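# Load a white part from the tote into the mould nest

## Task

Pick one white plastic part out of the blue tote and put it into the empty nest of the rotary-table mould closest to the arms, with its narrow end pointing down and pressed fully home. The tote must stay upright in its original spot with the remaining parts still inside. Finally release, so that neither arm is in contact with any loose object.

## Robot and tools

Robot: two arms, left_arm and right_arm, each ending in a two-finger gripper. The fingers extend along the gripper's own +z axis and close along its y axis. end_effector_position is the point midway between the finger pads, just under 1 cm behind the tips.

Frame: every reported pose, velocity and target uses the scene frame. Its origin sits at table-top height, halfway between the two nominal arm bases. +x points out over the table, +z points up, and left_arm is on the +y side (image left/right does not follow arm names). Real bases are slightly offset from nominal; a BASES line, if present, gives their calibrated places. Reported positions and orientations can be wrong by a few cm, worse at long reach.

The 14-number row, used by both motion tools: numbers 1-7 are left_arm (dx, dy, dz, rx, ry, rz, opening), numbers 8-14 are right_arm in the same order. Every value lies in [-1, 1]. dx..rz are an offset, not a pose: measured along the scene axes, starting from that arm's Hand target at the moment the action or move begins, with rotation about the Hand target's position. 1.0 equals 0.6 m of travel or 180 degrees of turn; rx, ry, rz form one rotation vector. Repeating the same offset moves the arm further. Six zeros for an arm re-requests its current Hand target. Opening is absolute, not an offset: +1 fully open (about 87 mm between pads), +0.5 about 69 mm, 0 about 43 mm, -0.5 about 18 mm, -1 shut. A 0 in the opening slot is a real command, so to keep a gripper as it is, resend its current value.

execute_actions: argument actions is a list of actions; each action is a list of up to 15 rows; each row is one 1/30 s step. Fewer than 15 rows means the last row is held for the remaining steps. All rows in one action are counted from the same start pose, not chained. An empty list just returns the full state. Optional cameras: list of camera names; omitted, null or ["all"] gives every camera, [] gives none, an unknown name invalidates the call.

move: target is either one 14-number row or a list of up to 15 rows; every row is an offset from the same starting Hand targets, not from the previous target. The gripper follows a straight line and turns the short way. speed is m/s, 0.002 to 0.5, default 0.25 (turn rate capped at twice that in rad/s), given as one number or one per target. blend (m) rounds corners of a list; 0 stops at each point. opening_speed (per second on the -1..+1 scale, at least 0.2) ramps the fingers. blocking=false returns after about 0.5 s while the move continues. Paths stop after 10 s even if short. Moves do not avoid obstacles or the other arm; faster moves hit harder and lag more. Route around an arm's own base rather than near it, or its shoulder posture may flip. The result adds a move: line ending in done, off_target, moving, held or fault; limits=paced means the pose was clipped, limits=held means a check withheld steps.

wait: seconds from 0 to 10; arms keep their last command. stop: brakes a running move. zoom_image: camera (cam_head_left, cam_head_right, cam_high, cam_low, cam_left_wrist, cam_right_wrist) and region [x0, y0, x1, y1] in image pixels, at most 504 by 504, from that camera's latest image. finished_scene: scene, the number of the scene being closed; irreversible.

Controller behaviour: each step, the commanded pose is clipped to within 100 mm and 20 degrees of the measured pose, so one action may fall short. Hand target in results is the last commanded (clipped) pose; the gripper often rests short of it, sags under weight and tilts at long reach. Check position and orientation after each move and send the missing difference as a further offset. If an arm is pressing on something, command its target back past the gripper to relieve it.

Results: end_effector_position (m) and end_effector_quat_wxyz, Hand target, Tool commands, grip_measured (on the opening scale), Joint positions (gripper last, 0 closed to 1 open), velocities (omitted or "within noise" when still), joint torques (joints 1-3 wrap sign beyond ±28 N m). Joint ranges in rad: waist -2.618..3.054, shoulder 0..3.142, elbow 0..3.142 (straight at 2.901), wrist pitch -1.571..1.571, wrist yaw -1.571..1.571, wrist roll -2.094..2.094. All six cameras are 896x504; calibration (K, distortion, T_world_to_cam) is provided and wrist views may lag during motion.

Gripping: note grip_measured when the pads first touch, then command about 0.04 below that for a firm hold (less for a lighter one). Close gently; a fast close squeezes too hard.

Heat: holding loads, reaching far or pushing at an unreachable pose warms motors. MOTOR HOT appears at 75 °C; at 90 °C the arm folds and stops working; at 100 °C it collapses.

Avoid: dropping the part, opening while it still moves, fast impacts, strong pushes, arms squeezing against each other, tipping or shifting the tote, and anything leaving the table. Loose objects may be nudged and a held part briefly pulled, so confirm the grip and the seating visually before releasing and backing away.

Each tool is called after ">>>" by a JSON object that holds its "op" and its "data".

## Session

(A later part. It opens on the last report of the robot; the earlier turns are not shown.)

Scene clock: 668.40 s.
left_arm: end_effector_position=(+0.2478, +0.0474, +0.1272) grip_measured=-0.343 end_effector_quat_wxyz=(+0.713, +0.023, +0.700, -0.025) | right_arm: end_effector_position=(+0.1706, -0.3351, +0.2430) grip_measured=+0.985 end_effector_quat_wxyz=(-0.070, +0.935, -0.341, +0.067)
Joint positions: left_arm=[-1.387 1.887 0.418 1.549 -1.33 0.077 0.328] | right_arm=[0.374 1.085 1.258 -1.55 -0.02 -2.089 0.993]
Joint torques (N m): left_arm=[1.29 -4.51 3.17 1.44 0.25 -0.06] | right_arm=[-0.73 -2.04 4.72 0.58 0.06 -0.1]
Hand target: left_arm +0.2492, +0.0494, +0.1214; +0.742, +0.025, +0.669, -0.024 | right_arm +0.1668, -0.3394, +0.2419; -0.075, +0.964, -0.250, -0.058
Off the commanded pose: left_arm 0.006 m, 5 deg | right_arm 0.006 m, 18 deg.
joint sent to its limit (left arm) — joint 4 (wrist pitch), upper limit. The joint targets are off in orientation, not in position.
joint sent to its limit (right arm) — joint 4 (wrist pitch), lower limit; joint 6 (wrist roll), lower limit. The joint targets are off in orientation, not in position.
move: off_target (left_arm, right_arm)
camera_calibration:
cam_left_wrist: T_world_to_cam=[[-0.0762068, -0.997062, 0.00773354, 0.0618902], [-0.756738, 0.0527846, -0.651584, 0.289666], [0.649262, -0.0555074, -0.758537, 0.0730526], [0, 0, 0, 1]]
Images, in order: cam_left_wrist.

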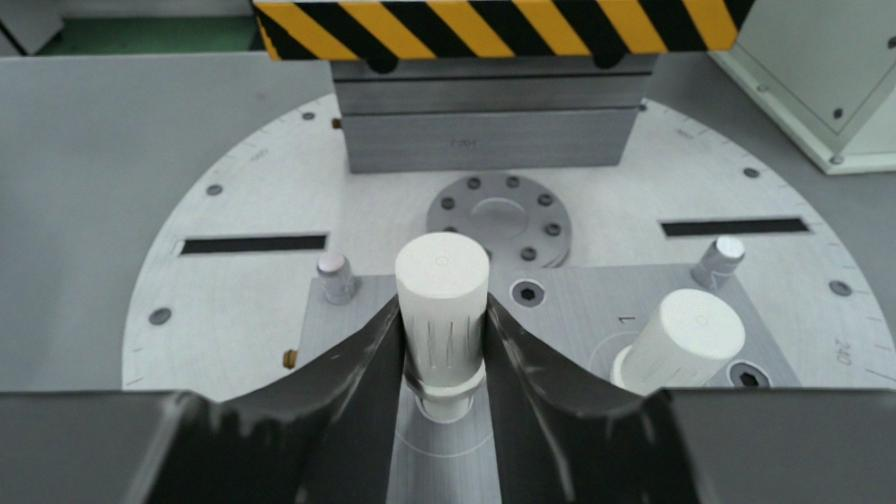

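>>> {"op": "move", "data": {"target": [0.003,0.002,-0.016,0,0,0,-0.45,0,0,0,0,0,0,1], "speed": 0.04, "cameras": ["cam_left_wrist","cam_low"]}}

>>> {"op": "zoom_image", "data": {"camera": "cam_left_wrist", "region": [350, 210, 540, 440]}}

>>> {"op": "zoom_image", "data": {"camera": "cam_low", "region": [350, 120, 470, 240]}}

Scene clock: 681.73 s.
left_arm: end_effector_position=(+0.2500, +0.0472, +0.1203) grip_measured=-0.343 end_effector_quat_wxyz=(+0.712, +0.017, +0.702, -0.030) | right_arm: end_effector_position=(+0.1706, -0.3351, +0.2430) grip_measured=+0.985 end_effector_quat_wxyz=(-0.070, +0.935, -0.341, +0.067)
Joint positions: left_arm=[-1.378 1.915 0.418 1.558 -1.324 0.043 0.328] | right_arm=[0.374 1.085 1.258 -1.55 -0.02 -2.089 0.993]
Joint torques (N m): left_arm=[1.28 -4.4 2.71 1.35 0.23 -0.06] | right_arm=[-0.66 -1.95 4.81 0.55 0.06 -0.11]
Hand target: left_arm +0.2511, +0.0506, +0.1119; +0.742, +0.025, +0.669, -0.024 | right_arm +0.1668, -0.3394, +0.2419; -0.075, +0.964, -0.250, -0.058
Off the commanded pose: left_arm 0.009 m, 5 deg | right_arm 0.006 m, 18 deg.
joint read past its limit (left arm) — joint 4 (wrist pitch), upper limit.
joint sent to its limit (left arm) — joint 4 (wrist pitch), upper limit. The joint targets are off in orientation, not in position.
joint sent to its limit (right arm) — joint 4 (wrist pitch), lower limit; joint 6 (wrist roll), lower limit. The joint targets are off in orientation, not in position.
move: off_target (left_arm, right_arm)
camera_calibration:
cam_left_wrist: T_world_to_cam=[[-0.0740398, -0.996979, 0.0234867, 0.0594305], [-0.760287, 0.04119, -0.64828, 0.287807], [0.645354, -0.0658552, -0.76104, 0.0681364], [0, 0, 0, 1]]
Images, in order: cam_low, cam_left_wrist.

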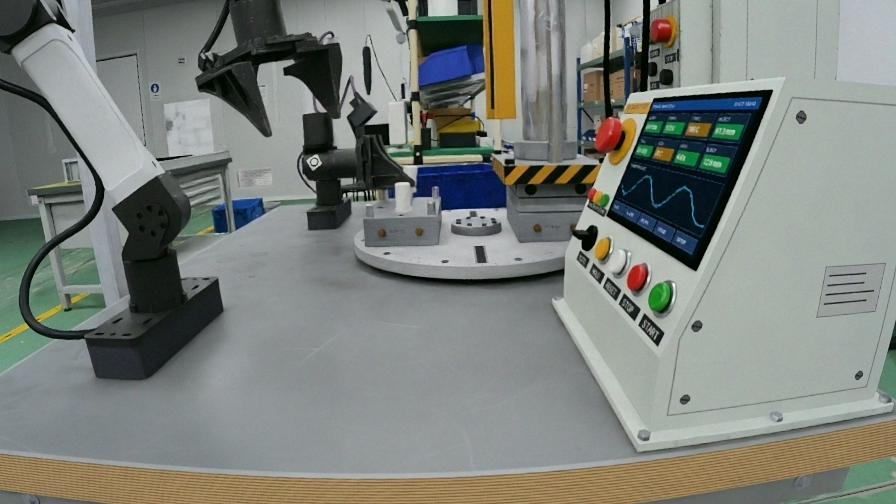

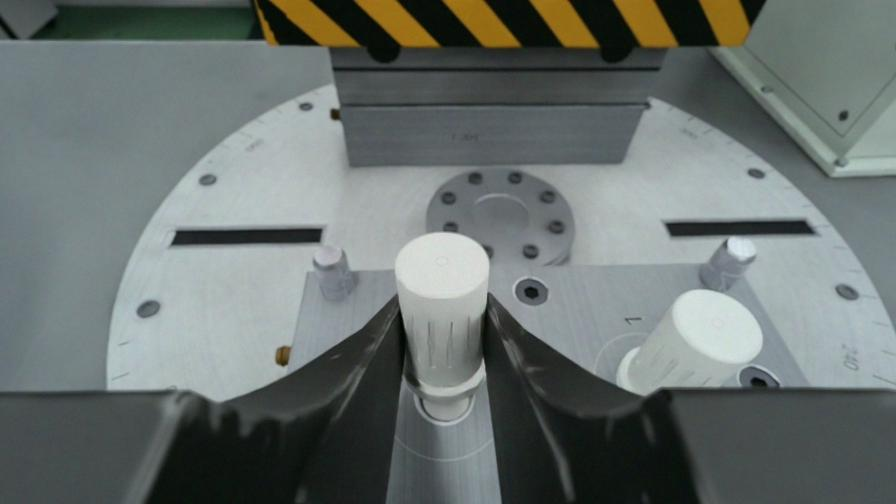

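Scaled by 2.191 from the camera's 896x504 image, which has a finer 1280x720 frame.

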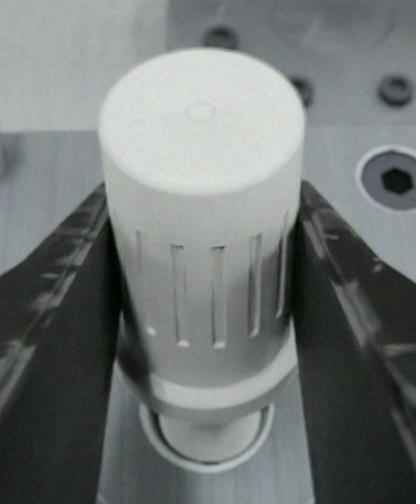

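Scaled by 4.200 from the camera's 896x504 image, which has a finer 1280x720 frame.

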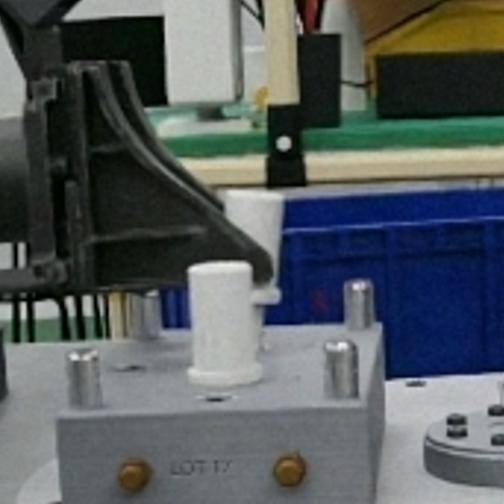

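>>> {"op": "move", "data": {"target": [-0.004,0.0,-0.013,0,0,0,-0.42,0,0,0,0,0,0,1], "speed": 0.03, "cameras": ["cam_left_wrist","cam_low"]}}

>>> {"op": "zoom_image", "data": {"camera": "cam_left_wrist", "region": [350, 210, 540, 440]}}

>>> {"op": "zoom_image", "data": {"camera": "cam_low", "region": [350, 120, 470, 240]}}

Scene clock: 691.07 s.
left_arm: end_effector_position=(+0.2507, +0.0475, +0.1188) grip_measured=-0.343 end_effector_quat_wxyz=(+0.711, +0.011, +0.702, -0.033) | right_arm: end_effector_position=(+0.1706, -0.3351, +0.2430) grip_measured=+0.985 end_effector_quat_wxyz=(-0.070, +0.935, -0.341, +0.067)
Joint positions: left_arm=[-1.375 1.921 0.418 1.56 -1.326 0.025 0.328] | right_arm=[0.374 1.085 1.258 -1.55 -0.02 -2.089 0.993]
Joint torques (N m): left_arm=[0.38 -2.97 2.41 1.34 0.17 -0.13] | right_arm=[-0.76 -2.03 4.68 0.56 0.05 -0.1]
Hand target: left_arm +0.2487, +0.0506, +0.1041; +0.742, +0.025, +0.669, -0.024 | right_arm +0.1668, -0.3394, +0.2419; -0.075, +0.964, -0.250, -0.058
Off the commanded pose: left_arm 0.015 m, 6 deg | right_arm 0.006 m, 18 deg.
joint read past its limit (left arm) — joint 4 (wrist pitch), upper limit.
joint sent to its limit (left arm) — joint 4 (wrist pitch), upper limit. The joint targets are off in orientation, not in position.
joint sent to its limit (right arm) — joint 4 (wrist pitch), lower limit; joint 6 (wrist roll), lower limit. The joint targets are off in orientation, not in position.
move: off_target (left_arm, right_arm)
camera_calibration:
cam_left_wrist: T_world_to_cam=[[-0.0696747, -0.99687, 0.0373613, 0.0570482], [-0.761682, 0.0289766, -0.647303, 0.28821], [0.644194, -0.0735581, -0.761317, 0.0673389], [0, 0, 0, 1]]
Images, in order: cam_low, cam_left_wrist.

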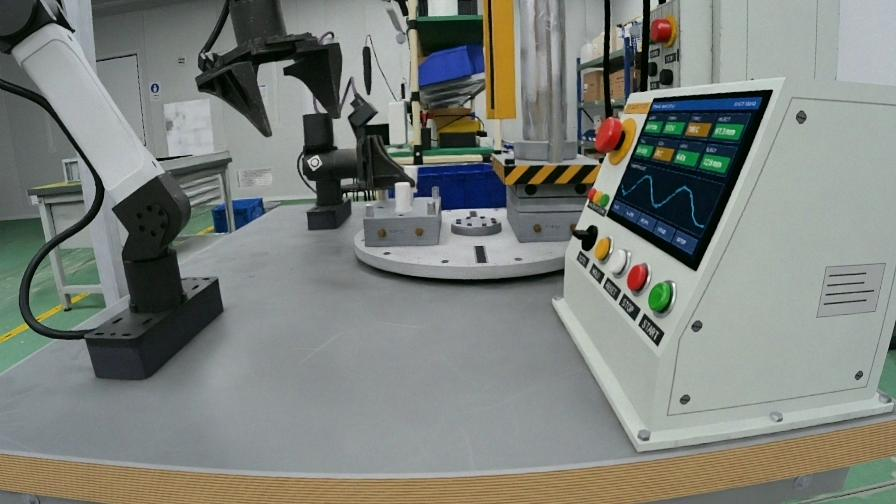

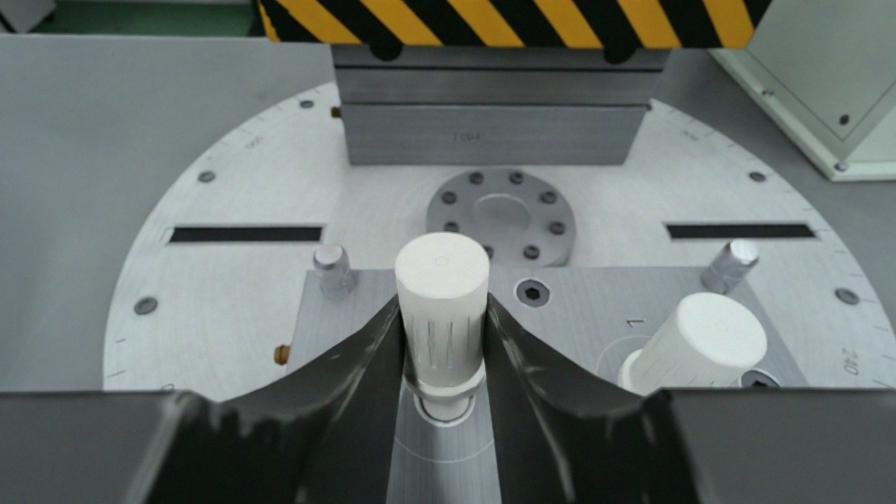

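Scaled by 2.191 from the camera's 896x504 image, which has a finer 1280x720 frame.

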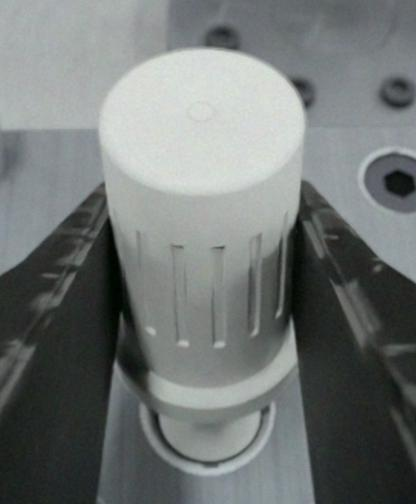

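Scaled by 4.200 from the camera's 896x504 image, which has a finer 1280x720 frame.

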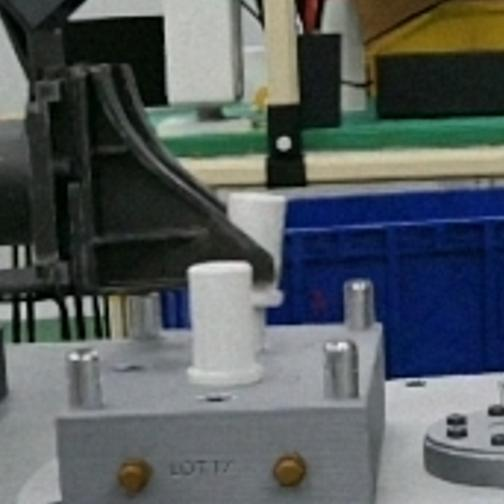

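>>> {"op": "move", "data": {"target": [[0.0,0.0,0.016,0,0,0,-0.37,0,0,0,0,0,0,1],[-0.018,0.0,0.014,0,0,0,-0.37,0,0,0,0,0,0,1]], "speed": 0.03, "cameras": ["cam_left_wrist","cam_low"]}}

>>> {"op": "zoom_image", "data": {"camera": "cam_left_wrist", "region": [350, 210, 540, 440]}}

>>> {"op": "zoom_image", "data": {"camera": "cam_low", "region": [350, 120, 470, 240]}}

Scene clock: 706.90 s.
left_arm: end_effector_position=(+0.2448, +0.0480, +0.1175) grip_measured=-0.343 end_effector_quat_wxyz=(+0.711, +0.016, +0.703, -0.030) | right_arm: end_effector_position=(+0.1706, -0.3351, +0.2430) grip_measured=+0.985 end_effector_quat_wxyz=(-0.070, +0.935, -0.341, +0.067)
Joint positions: left_arm=[-1.397 1.92 0.412 1.56 -1.345 0.031 0.328] | right_arm=[0.374 1.085 1.258 -1.55 -0.02 -2.089 0.993]
Joint torques (N m): left_arm=[-1.2 -5.38 2.47 1.32 -0.08 0.05] | right_arm=[-0.72 -1.95 4.83 0.57 0.04 -0.09]
Hand target: left_arm +0.2378, +0.0506, +0.1125; +0.742, +0.025, +0.669, -0.024 | right_arm +0.1668, -0.3394, +0.2419; -0.075, +0.964, -0.250, -0.058
Off the commanded pose: left_arm 0.009 m, 5 deg | right_arm 0.006 m, 18 deg.
joint read past its limit (left arm) — joint 4 (wrist pitch), upper limit.
joint sent to its limit (left arm) — joint 4 (wrist pitch), upper limit. The joint targets are off in orientation, not in position.
joint sent to its limit (right arm) — joint 4 (wrist pitch), lower limit; joint 6 (wrist roll), lower limit. The joint targets are off in orientation, not in position.
move: off_target (left_arm, right_arm)
camera_calibration:
cam_left_wrist: T_world_to_cam=[[-0.0722382, -0.997049, 0.025968, 0.0592207], [-0.762687, 0.0384431, -0.645624, 0.282489], [0.642721, -0.0664442, -0.763214, 0.0703805], [0, 0, 0, 1]]
Images, in order: cam_low, cam_left_wrist.

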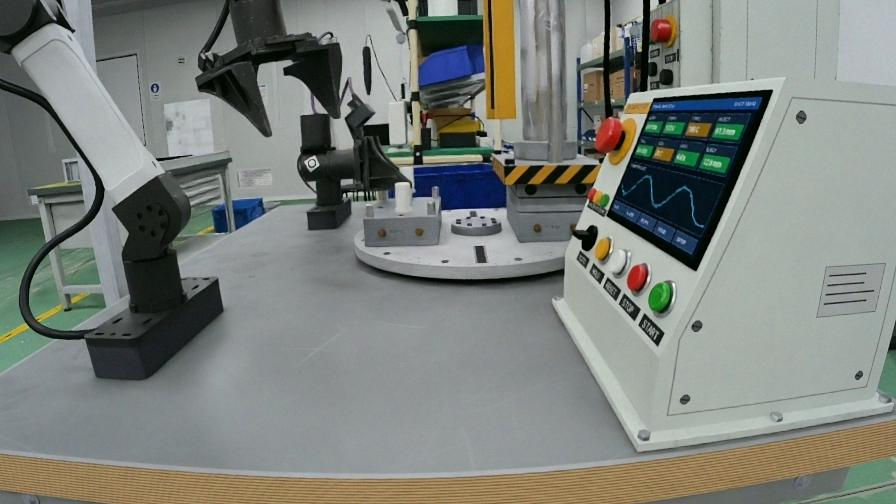

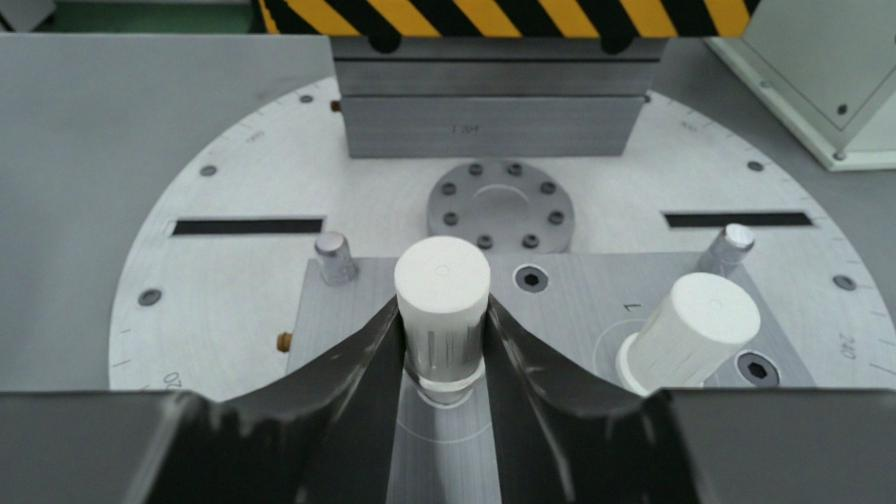

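Scaled by 2.191 from the camera's 896x504 image, which has a finer 1280x720 frame.

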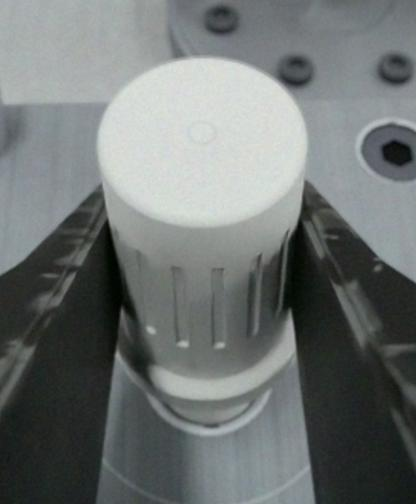

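Scaled by 4.200 from the camera's 896x504 image, which has a finer 1280x720 frame.

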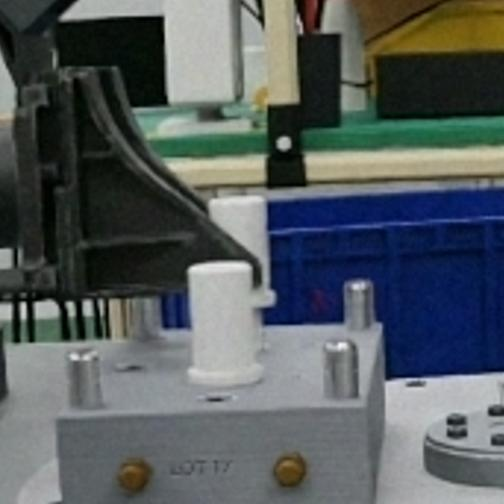

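>>> {"op": "move", "data": {"target": [0.006,0.0,-0.021,0,0,0,-0.38,0,0,0,0,0,0,1], "speed": 0.03, "cameras": ["cam_left_wrist","cam_low"]}}

>>> {"op": "zoom_image", "data": {"camera": "cam_left_wrist", "region": [350, 210, 540, 440]}}

>>> {"op": "zoom_image", "data": {"camera": "cam_low", "region": [350, 120, 470, 240]}}

Scene clock: 716.60 s.
left_arm: end_effector_position=(+0.2447, +0.0478, +0.1127) grip_measured=-0.343 end_effector_quat_wxyz=(+0.709, +0.015, +0.704, -0.030) | right_arm: end_effector_position=(+0.1706, -0.3351, +0.2430) grip_measured=+0.985 end_effector_quat_wxyz=(-0.070, +0.935, -0.341, +0.067)
Joint positions: left_arm=[-1.397 1.938 0.412 1.56 -1.345 0.012 0.328] | right_arm=[0.374 1.085 1.258 -1.55 -0.02 -2.089 0.993]
Joint torques (N m): left_arm=[-0.09 -3.21 2.65 1.34 0.04 -0.18] | right_arm=[-0.68 -2.14 4.77 0.56 0.04 -0.06]
Hand target: left_arm +0.2414, +0.0506, +0.0999; +0.742, +0.025, +0.669, -0.024 | right_arm +0.1668, -0.3394, +0.2419; -0.075, +0.964, -0.250, -0.058
Off the commanded pose: left_arm 0.014 m, 6 deg | right_arm 0.006 m, 18 deg.
joint read past its limit (left arm) — joint 4 (wrist pitch), upper limit.
joint sent to its limit (left arm) — joint 4 (wrist pitch), upper limit. The joint targets are off in orientation, not in position.
joint sent to its limit (right arm) — joint 4 (wrist pitch), lower limit; joint 6 (wrist roll), lower limit. The joint targets are off in orientation, not in position.
move: off_target (left_arm, right_arm)
camera_calibration:
cam_left_wrist: T_world_to_cam=[[-0.0723087, -0.997001, 0.0275781, 0.0589331], [-0.765219, 0.0377217, -0.642664, 0.279625], [0.639696, -0.0675735, -0.765652, 0.0678669], [0, 0, 0, 1]]
Images, in order: cam_low, cam_left_wrist.

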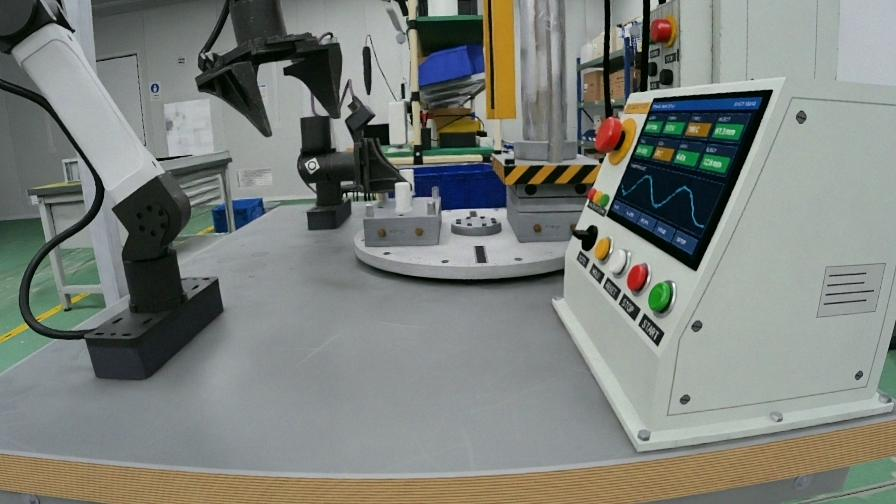

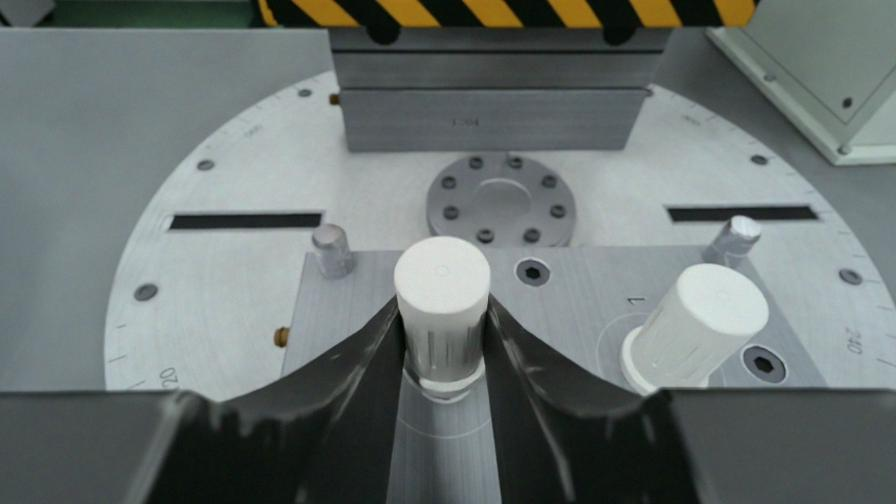

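Scaled by 2.191 from the camera's 896x504 image, which has a finer 1280x720 frame.

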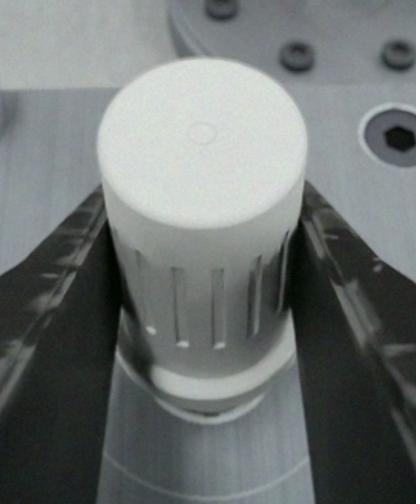

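Scaled by 4.200 from the camera's 896x504 image, which has a finer 1280x720 frame.

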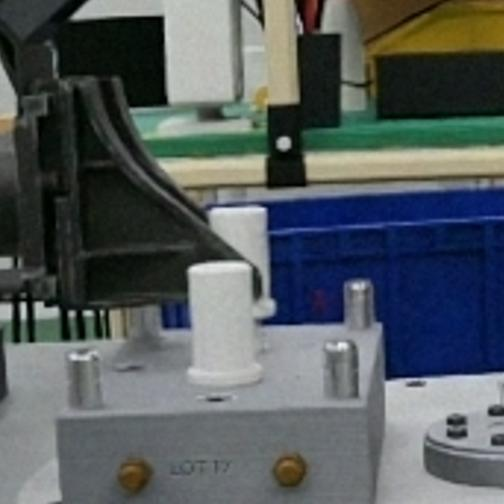

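>>> {"op": "move", "data": {"target": [0.003,-0.002,-0.012,0,0,0,-0.37,0,0,0,0,0,0,1], "speed": 0.03, "cameras": ["cam_left_wrist","cam_low"]}}

>>> {"op": "zoom_image", "data": {"camera": "cam_left_wrist", "region": [350, 210, 540, 440]}}

>>> {"op": "zoom_image", "data": {"camera": "cam_low", "region": [350, 120, 470, 240]}}

Scene clock: 733.07 s.
left_arm: end_effector_position=(+0.2450, +0.0470, +0.1117) grip_measured=-0.343 end_effector_quat_wxyz=(+0.709, +0.020, +0.704, -0.024) | right_arm: end_effector_position=(+0.1706, -0.3351, +0.2430) grip_measured=+0.985 end_effector_quat_wxyz=(-0.070, +0.935, -0.341, +0.067)
Joint positions: left_arm=[-1.397 1.946 0.419 1.56 -1.346 0.027 0.328] | right_arm=[0.374 1.085 1.258 -1.55 -0.02 -2.089 0.993]
Joint torques (N m): left_arm=[0.4 -1.8 2.47 1.34 0.11 -0.52] | right_arm=[-0.81 -2.03 4.66 0.59 0.07 -0.11]
Hand target: left_arm +0.2432, +0.0493, +0.0927; +0.742, +0.025, +0.669, -0.024 | right_arm +0.1668, -0.3394, +0.2419; -0.075, +0.964, -0.250, -0.058
Off the commanded pose: left_arm 0.019 m, 6 deg | right_arm 0.006 m, 18 deg.
joint read past its limit (left arm) — joint 4 (wrist pitch), upper limit.
joint sent to its limit (left arm) — joint 4 (wrist pitch), upper limit. The joint targets are off in orientation, not in position.
joint sent to its limit (right arm) — joint 4 (wrist pitch), lower limit; joint 6 (wrist roll), lower limit. The joint targets are off in orientation, not in position.
move: off_target (left_arm, right_arm)
camera_calibration:
cam_left_wrist: T_world_to_cam=[[-0.0710726, -0.997399, 0.0119817, 0.0596182], [-0.76482, 0.0467807, -0.642544, 0.278724], [0.640312, -0.0548311, -0.766155, 0.0661558], [0, 0, 0, 1]]
Images, in order: cam_low, cam_left_wrist.

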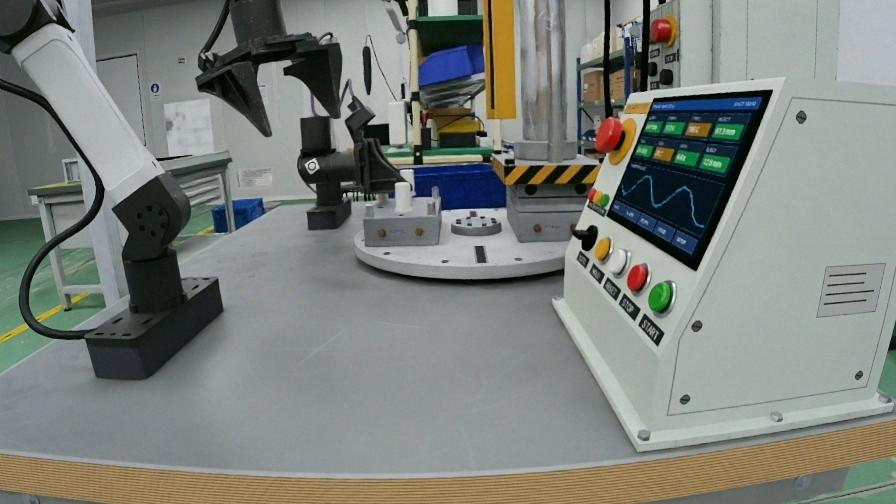

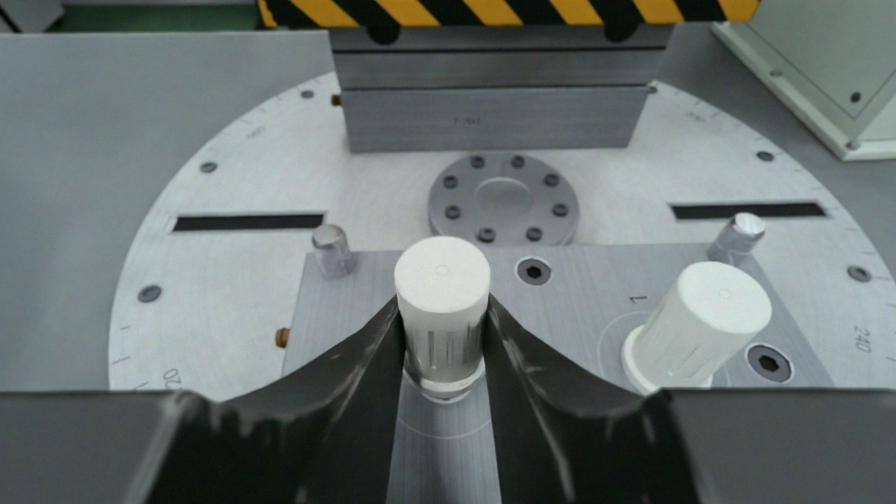

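Scaled by 2.191 from the camera's 896x504 image, which has a finer 1280x720 frame.

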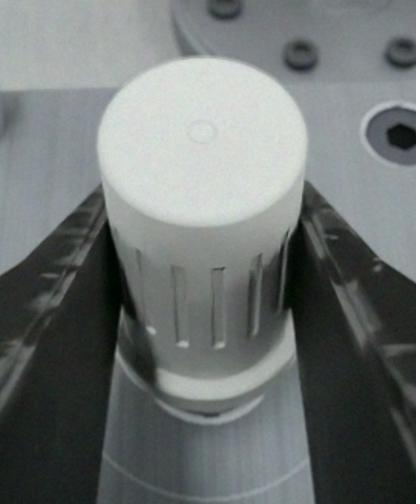

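Scaled by 4.200 from the camera's 896x504 image, which has a finer 1280x720 frame.

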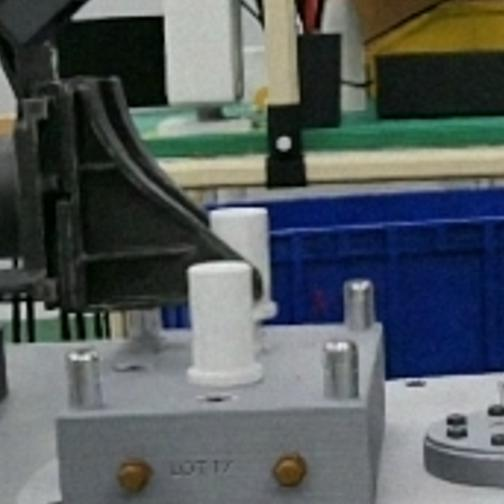

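>>> {"op": "move", "data": {"target": [[0.0,0.0,0.02,0,0,0,-0.37,0,0,0,0,0,0,1],[0.015,0.0,0.015,0,0,0,-0.37,0,0,0,0,0,0,1],[0.012,0.0,-0.002,0,0,0,-0.37,0,0,0,0,0,0,1]], "speed": 0.03, "cameras": ["cam_left_wrist","cam_low"]}}

>>> {"op": "zoom_image", "data": {"camera": "cam_left_wrist", "region": [350, 210, 540, 440]}}

>>> {"op": "zoom_image", "data": {"camera": "cam_low", "region": [350, 120, 470, 240]}}

Scene clock: 748.27 s.
left_arm: end_effector_position=(+0.2479, +0.0476, +0.1113) grip_measured=-0.343 end_effector_quat_wxyz=(+0.709, +0.025, +0.704, -0.020) | right_arm: end_effector_position=(+0.1706, -0.3351, +0.2430) grip_measured=+0.985 end_effector_quat_wxyz=(-0.070, +0.935, -0.341, +0.067)
Joint positions: left_arm=[-1.386 1.948 0.42 1.56 -1.335 0.039 0.328] | right_arm=[0.374 1.085 1.258 -1.55 -0.02 -2.089 0.993]
Joint torques (N m): left_arm=[1.7 -1.5 2.78 1.34 0.27 -0.65] | right_arm=[-0.76 -2.02 4.74 0.53 0.09 -0.1]
Hand target: left_arm +0.2505, +0.0493, +0.0915; +0.742, +0.025, +0.669, -0.024 | right_arm +0.1668, -0.3394, +0.2419; -0.075, +0.964, -0.250, -0.058
Off the commanded pose: left_arm 0.020 m, 6 deg | right_arm 0.006 m, 18 deg.
joint read past its limit (left arm) — joint 4 (wrist pitch), upper limit.
joint sent to its limit (left arm) — joint 4 (wrist pitch), upper limit. The joint targets are off in orientation, not in position.
joint sent to its limit (right arm) — joint 4 (wrist pitch), lower limit; joint 6 (wrist roll), lower limit. The joint targets are off in orientation, not in position.
move: off_target (left_arm, right_arm)
camera_calibration:
cam_left_wrist: T_world_to_cam=[[-0.0709781, -0.997476, -0.00180048, 0.0619993], [-0.764214, 0.0555395, -0.642567, 0.280049], [0.641046, -0.0442323, -0.766227, 0.0633701], [0, 0, 0, 1]]
Images, in order: cam_low, cam_left_wrist.

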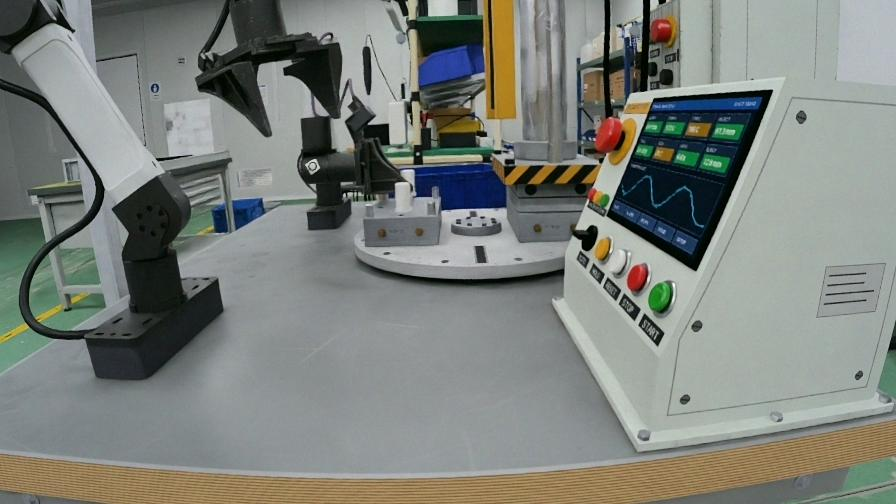

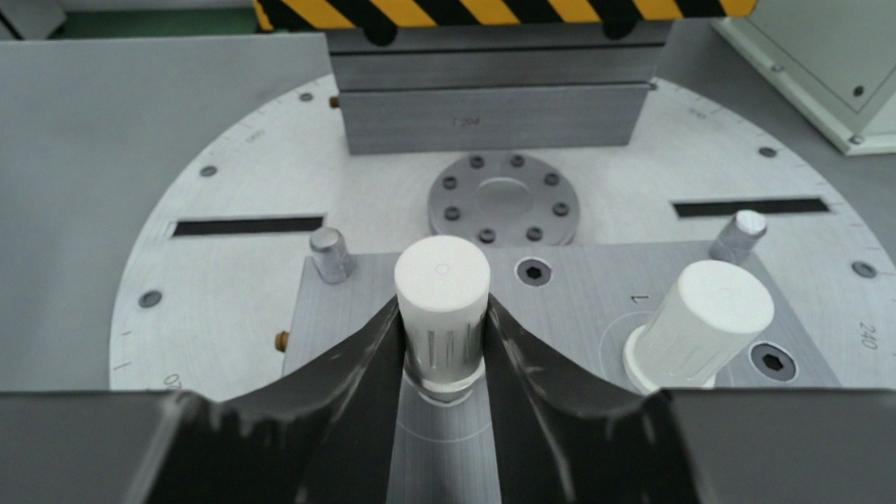

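Scaled by 2.191 from the camera's 896x504 image, which has a finer 1280x720 frame.

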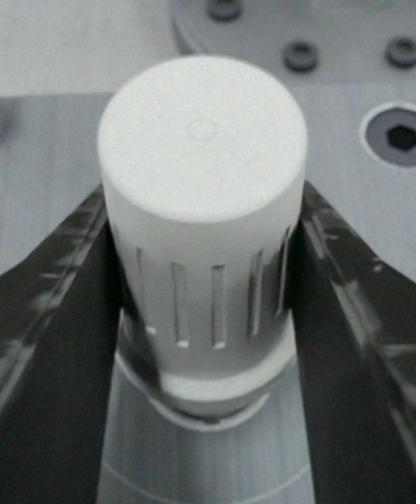

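Scaled by 4.200 from the camera's 896x504 image, which has a finer 1280x720 frame.

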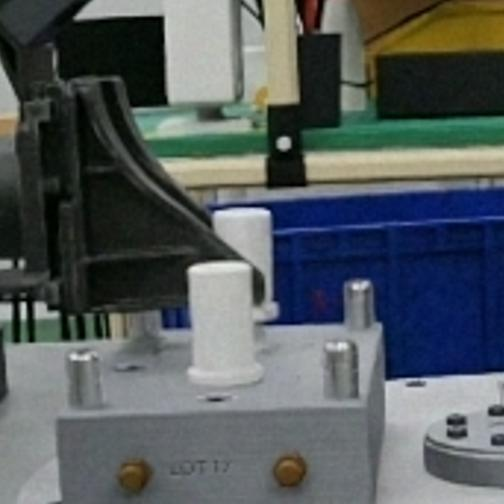

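>>> {"op": "move", "data": {"target": [-0.003,0.0,0.038,0,0,0,-0.37,0,0,0,0,0,0,1], "speed": 0.03, "cameras": ["cam_left_wrist"]}}

>>> {"op": "zoom_image", "data": {"camera": "cam_low", "region": [350, 160, 430, 240]}}

Scene clock: 765.00 s.
left_arm: end_effector_position=(+0.2479, +0.0476, +0.1118) grip_measured=-0.343 end_effector_quat_wxyz=(+0.710, +0.028, +0.704, -0.018) | right_arm: end_effector_position=(+0.1706, -0.3351, +0.2430) grip_measured=+0.985 end_effector_quat_wxyz=(-0.070, +0.935, -0.341, +0.067)
Joint positions: left_arm=[-1.386 1.947 0.42 1.56 -1.333 0.048 0.328] | right_arm=[0.374 1.085 1.258 -1.55 -0.02 -2.089 0.993]
Joint torques (N m): left_arm=[1.07 -7.19 2.88 1.35 0.18 -0.03] | right_arm=[-0.7 -1.99 4.83 0.58 0.04 -0.11]
Hand target: left_arm +0.2487, +0.0493, +0.1143; +0.742, +0.025, +0.669, -0.024 | right_arm +0.1668, -0.3394, +0.2419; -0.075, +0.964, -0.250, -0.058
Off the commanded pose: left_arm 0.003 m, 5 deg | right_arm 0.006 m, 18 deg.
joint read past its limit (left arm) — joint 4 (wrist pitch), upper limit.
joint sent to its limit (left arm) — joint 4 (wrist pitch), upper limit. The joint targets are off in orientation, not in position.
joint sent to its limit (right arm) — joint 4 (wrist pitch), lower limit; joint 6 (wrist roll), lower limit. The joint targets are off in orientation, not in position.
move: off_target (left_arm, right_arm)
camera_calibration:
cam_left_wrist: T_world_to_cam=[[-0.0728104, -0.997308, -0.00872688, 0.0631844], [-0.763552, 0.0613696, -0.642824, 0.279935], [0.641629, -0.0401408, -0.765964, 0.0633327], [0, 0, 0, 1]]
Images, in order: cam_left_wrist.

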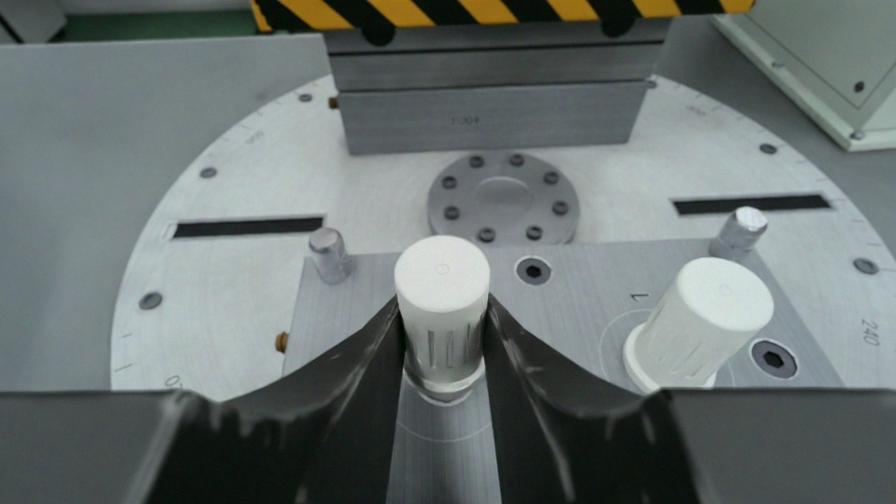

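This scene's latest camera images include none from cam_low. They are from: cam_left_wrist. cam_low's image comes with the result of a call that names it in "cameras".

>>> {"op": "move", "data": {"target": [0,0,0,0,0,0,-0.15,0,0,0,0,0,0,1], "opening_speed": 0.3, "cameras": ["cam_left_wrist","cam_low"]}}

>>> {"op": "zoom_image", "data": {"camera": "cam_low", "region": [350, 140, 450, 240]}}

>>> {"op": "zoom_image", "data": {"camera": "cam_left_wrist", "region": [350, 210, 540, 440]}}

Scene clock: 771.20 s.
left_arm: end_effector_position=(+0.2479, +0.0473, +0.1118) grip_measured=-0.150 end_effector_quat_wxyz=(+0.710, +0.029, +0.704, -0.018) | right_arm: end_effector_position=(+0.1706, -0.3351, +0.2430) grip_measured=+0.985 end_effector_quat_wxyz=(-0.070, +0.935, -0.341, +0.067)
Joint positions: left_arm=[-1.386 1.947 0.42 1.56 -1.332 0.048 0.425] | right_arm=[0.374 1.085 1.258 -1.55 -0.02 -2.089 0.993]
Joint torques (N m): left_arm=[1.07 -7.21 2.86 1.36 0.16 -0.03] | right_arm=[-0.72 -1.95 4.81 0.57 0.09 -0.11]
Hand target: left_arm +0.2487, +0.0493, +0.1143; +0.742, +0.025, +0.669, -0.024 | right_arm +0.1668, -0.3394, +0.2419; -0.075, +0.964, -0.250, -0.058
Off the commanded pose: left_arm 0.003 m, 5 deg | right_arm 0.006 m, 18 deg.
joint read past its limit (left arm) — joint 4 (wrist pitch), upper limit.
joint sent to its limit (left arm) — joint 4 (wrist pitch), upper limit. The joint targets are off in orientation, not in position.
joint sent to its limit (right arm) — joint 4 (wrist pitch), lower limit; joint 6 (wrist roll), lower limit. The joint targets are off in orientation, not in position.
move: off_target (left_arm, right_arm)
camera_calibration:
cam_left_wrist: T_world_to_cam=[[-0.0743308, -0.997195, -0.00873937, 0.0632897], [-0.763425, 0.0625396, -0.642862, 0.279863], [0.641606, -0.0411126, -0.765932, 0.0633863], [0, 0, 0, 1]]
Images, in order: cam_low, cam_left_wrist.

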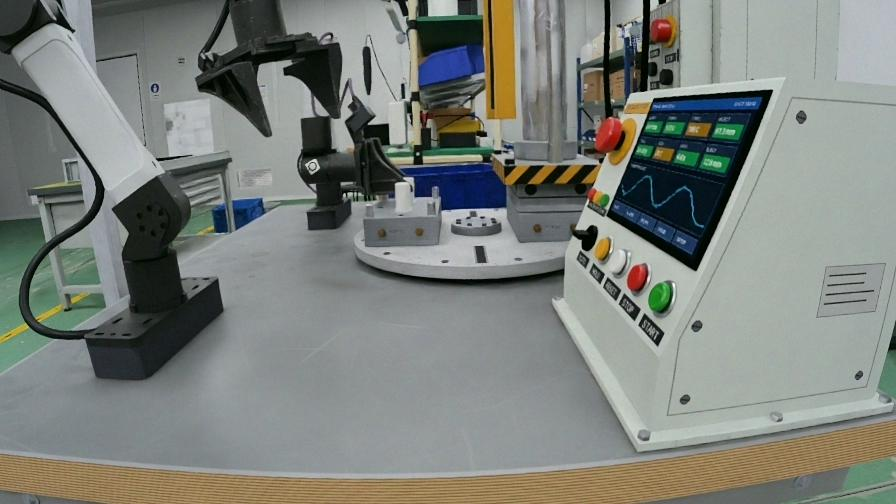

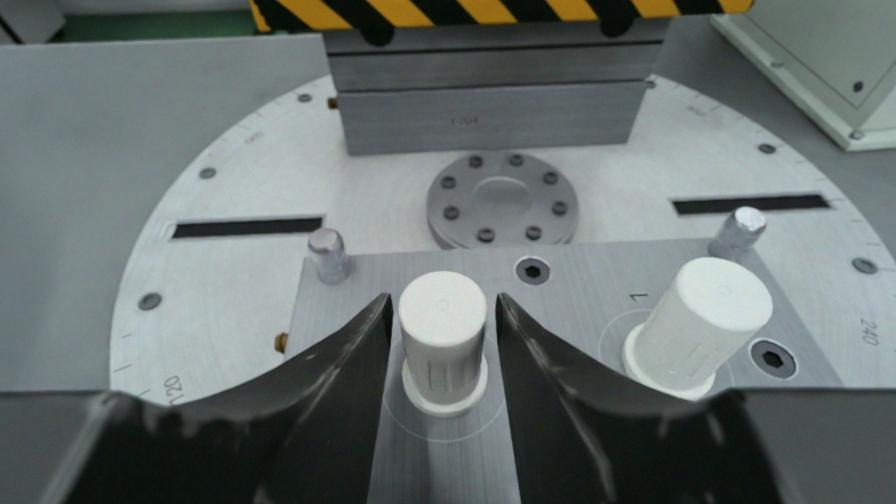

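Scaled by 5.040 from the camera's 896x504 image, which has a finer 1280x720 frame.

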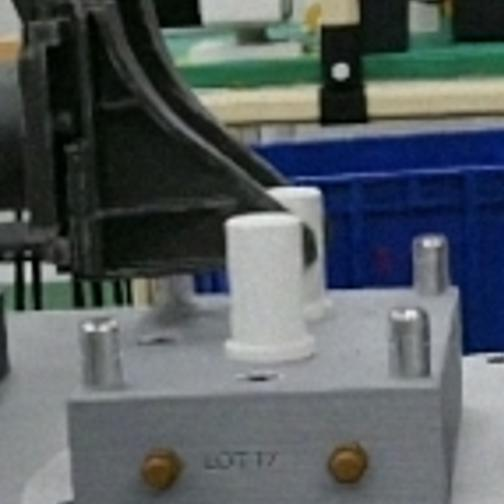

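Scaled by 2.191 from the camera's 896x504 image, which has a finer 1280x720 frame.

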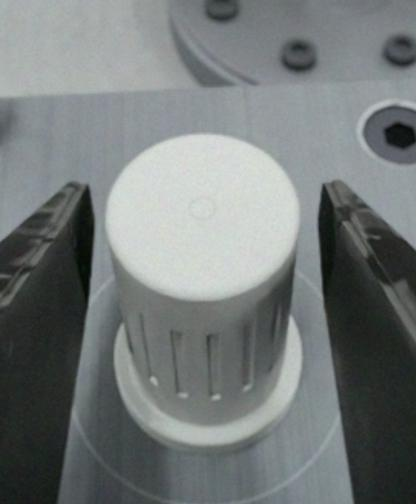

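>>> {"op": "move", "data": {"target": [0,0,0,0,0,0,0.05,0,0,0,0,0,0,1], "opening_speed": 0.4, "cameras": []}}

>>> {"op": "move", "data": {"target": [[0,0,0.08,0,0,0,0.05,0,0,0,0,0,0,1],[0,0,0.2,0,0,0,0.05,0,0,0,0,0,0,1]], "speed": [0.05,0.1], "cameras": ["cam_left_wrist","cam_low"]}}

>>> {"op": "zoom_image", "data": {"camera": "cam_low", "region": [350, 140, 450, 240]}}

Scene clock: 785.67 s.
left_arm: end_effector_position=(+0.2479, +0.0473, +0.1118) grip_measured=+0.050 end_effector_quat_wxyz=(+0.710, +0.029, +0.704, -0.018) | right_arm: end_effector_position=(+0.1706, -0.3351, +0.2430) grip_measured=+0.985 end_effector_quat_wxyz=(-0.070, +0.935, -0.341, +0.067)
Joint positions: left_arm=[-1.386 1.947 0.42 1.56 -1.332 0.048 0.525] | right_arm=[0.374 1.085 1.258 -1.55 -0.02 -2.089 0.993]
Joint torques (N m): left_arm=[1.07 -7.21 2.88 1.35 0.17 -0.03] | right_arm=[-0.73 -2.04 4.75 0.57 0.04 -0.09]
Hand target: left_arm +0.2487, +0.0494, +0.1143; +0.742, +0.025, +0.669, -0.024 | right_arm +0.1668, -0.3394, +0.2419; -0.075, +0.964, -0.250, -0.058
Off the commanded pose: left_arm 0.003 m, 5 deg | right_arm 0.006 m, 18 deg.
joint read past its limit (left arm) — joint 4 (wrist pitch), upper limit.
joint sent to its limit (left arm) — joint 4 (wrist pitch), upper limit. The joint targets are off in orientation, not in position.
joint sent to its limit (right arm) — joint 4 (wrist pitch), lower limit; joint 6 (wrist roll), lower limit. The joint targets are off in orientation, not in position.
move: off_target (left_arm, right_arm)

Scene clock: 788.37 s.
left_arm: end_effector_position=(+0.2501, +0.0539, +0.2230) grip_measured=+0.050 end_effector_quat_wxyz=(+0.739, +0.028, +0.673, -0.009) | right_arm: end_effector_position=(+0.1706, -0.3351, +0.2430) grip_measured=+0.985 end_effector_quat_wxyz=(-0.070, +0.935, -0.341, +0.067)
Joint positions: left_arm=[-1.386 1.587 0.49 1.494 -1.326 0.415 0.525] | right_arm=[0.374 1.085 1.258 -1.55 -0.02 -2.089 0.993]
Joint torques (N m): left_arm=[0.18 -6.72 7.71 1.02 0.45 0.05] | right_arm=[-0.79 -2.1 4.7 0.58 0.05 -0.03]
Hand target: left_arm +0.2487, +0.0494, +0.2342; +0.742, +0.025, +0.669, -0.024 | right_arm +0.1668, -0.3394, +0.2419; -0.075, +0.964, -0.250, -0.058
Off the commanded pose: left_arm 0.012 m, 2 deg | right_arm 0.006 m, 18 deg.
joint sent to its limit (right arm) — joint 4 (wrist pitch), lower limit; joint 6 (wrist roll), lower limit. The joint targets are off in orientation, not in position.
move: off_target (left_arm, right_arm)
camera_calibration:
cam_left_wrist: T_world_to_cam=[[-0.0601475, -0.997919, -0.0232463, 0.0706749], [-0.705745, 0.0589836, -0.706006, 0.352515], [0.705908, -0.0260586, -0.707824, 0.117527], [0, 0, 0, 1]]
Images, in order: cam_low, cam_left_wrist.

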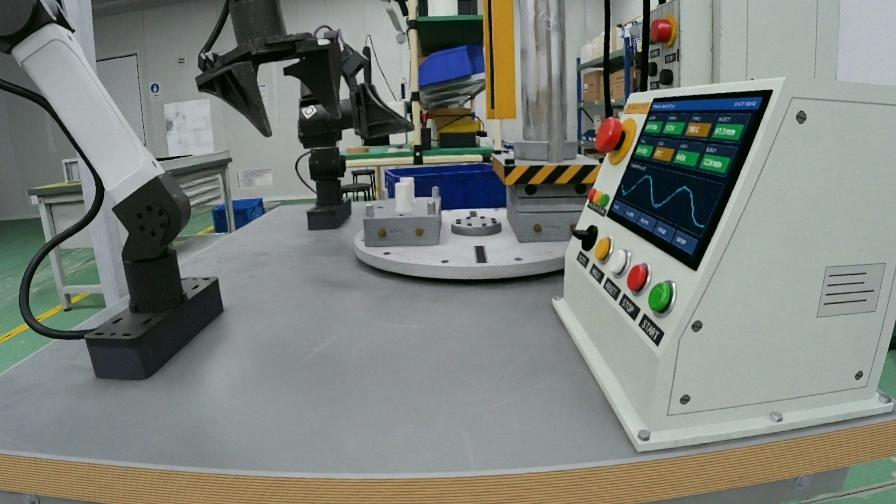

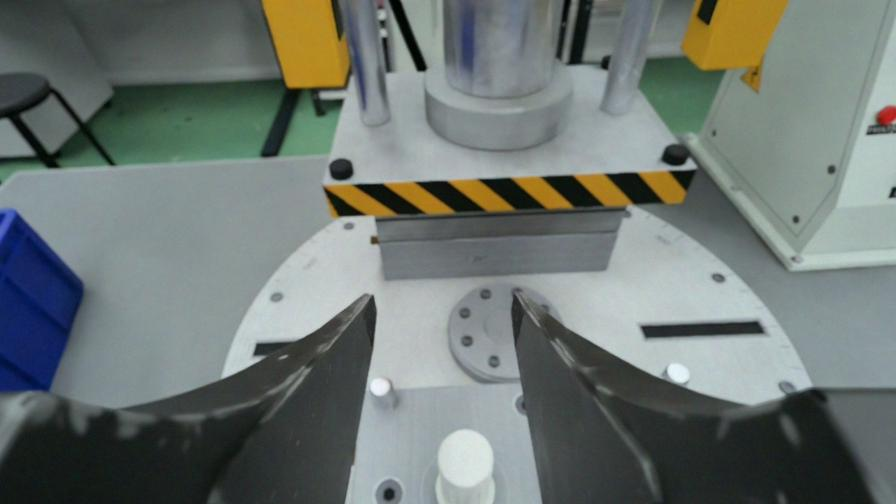

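Scaled by 5.040 from the camera's 896x504 image, which has a finer 1280x720 frame.

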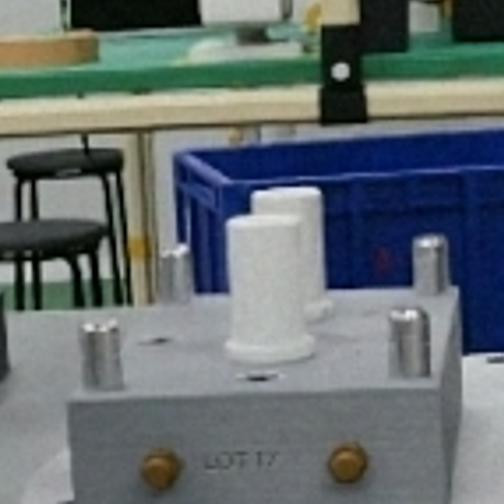

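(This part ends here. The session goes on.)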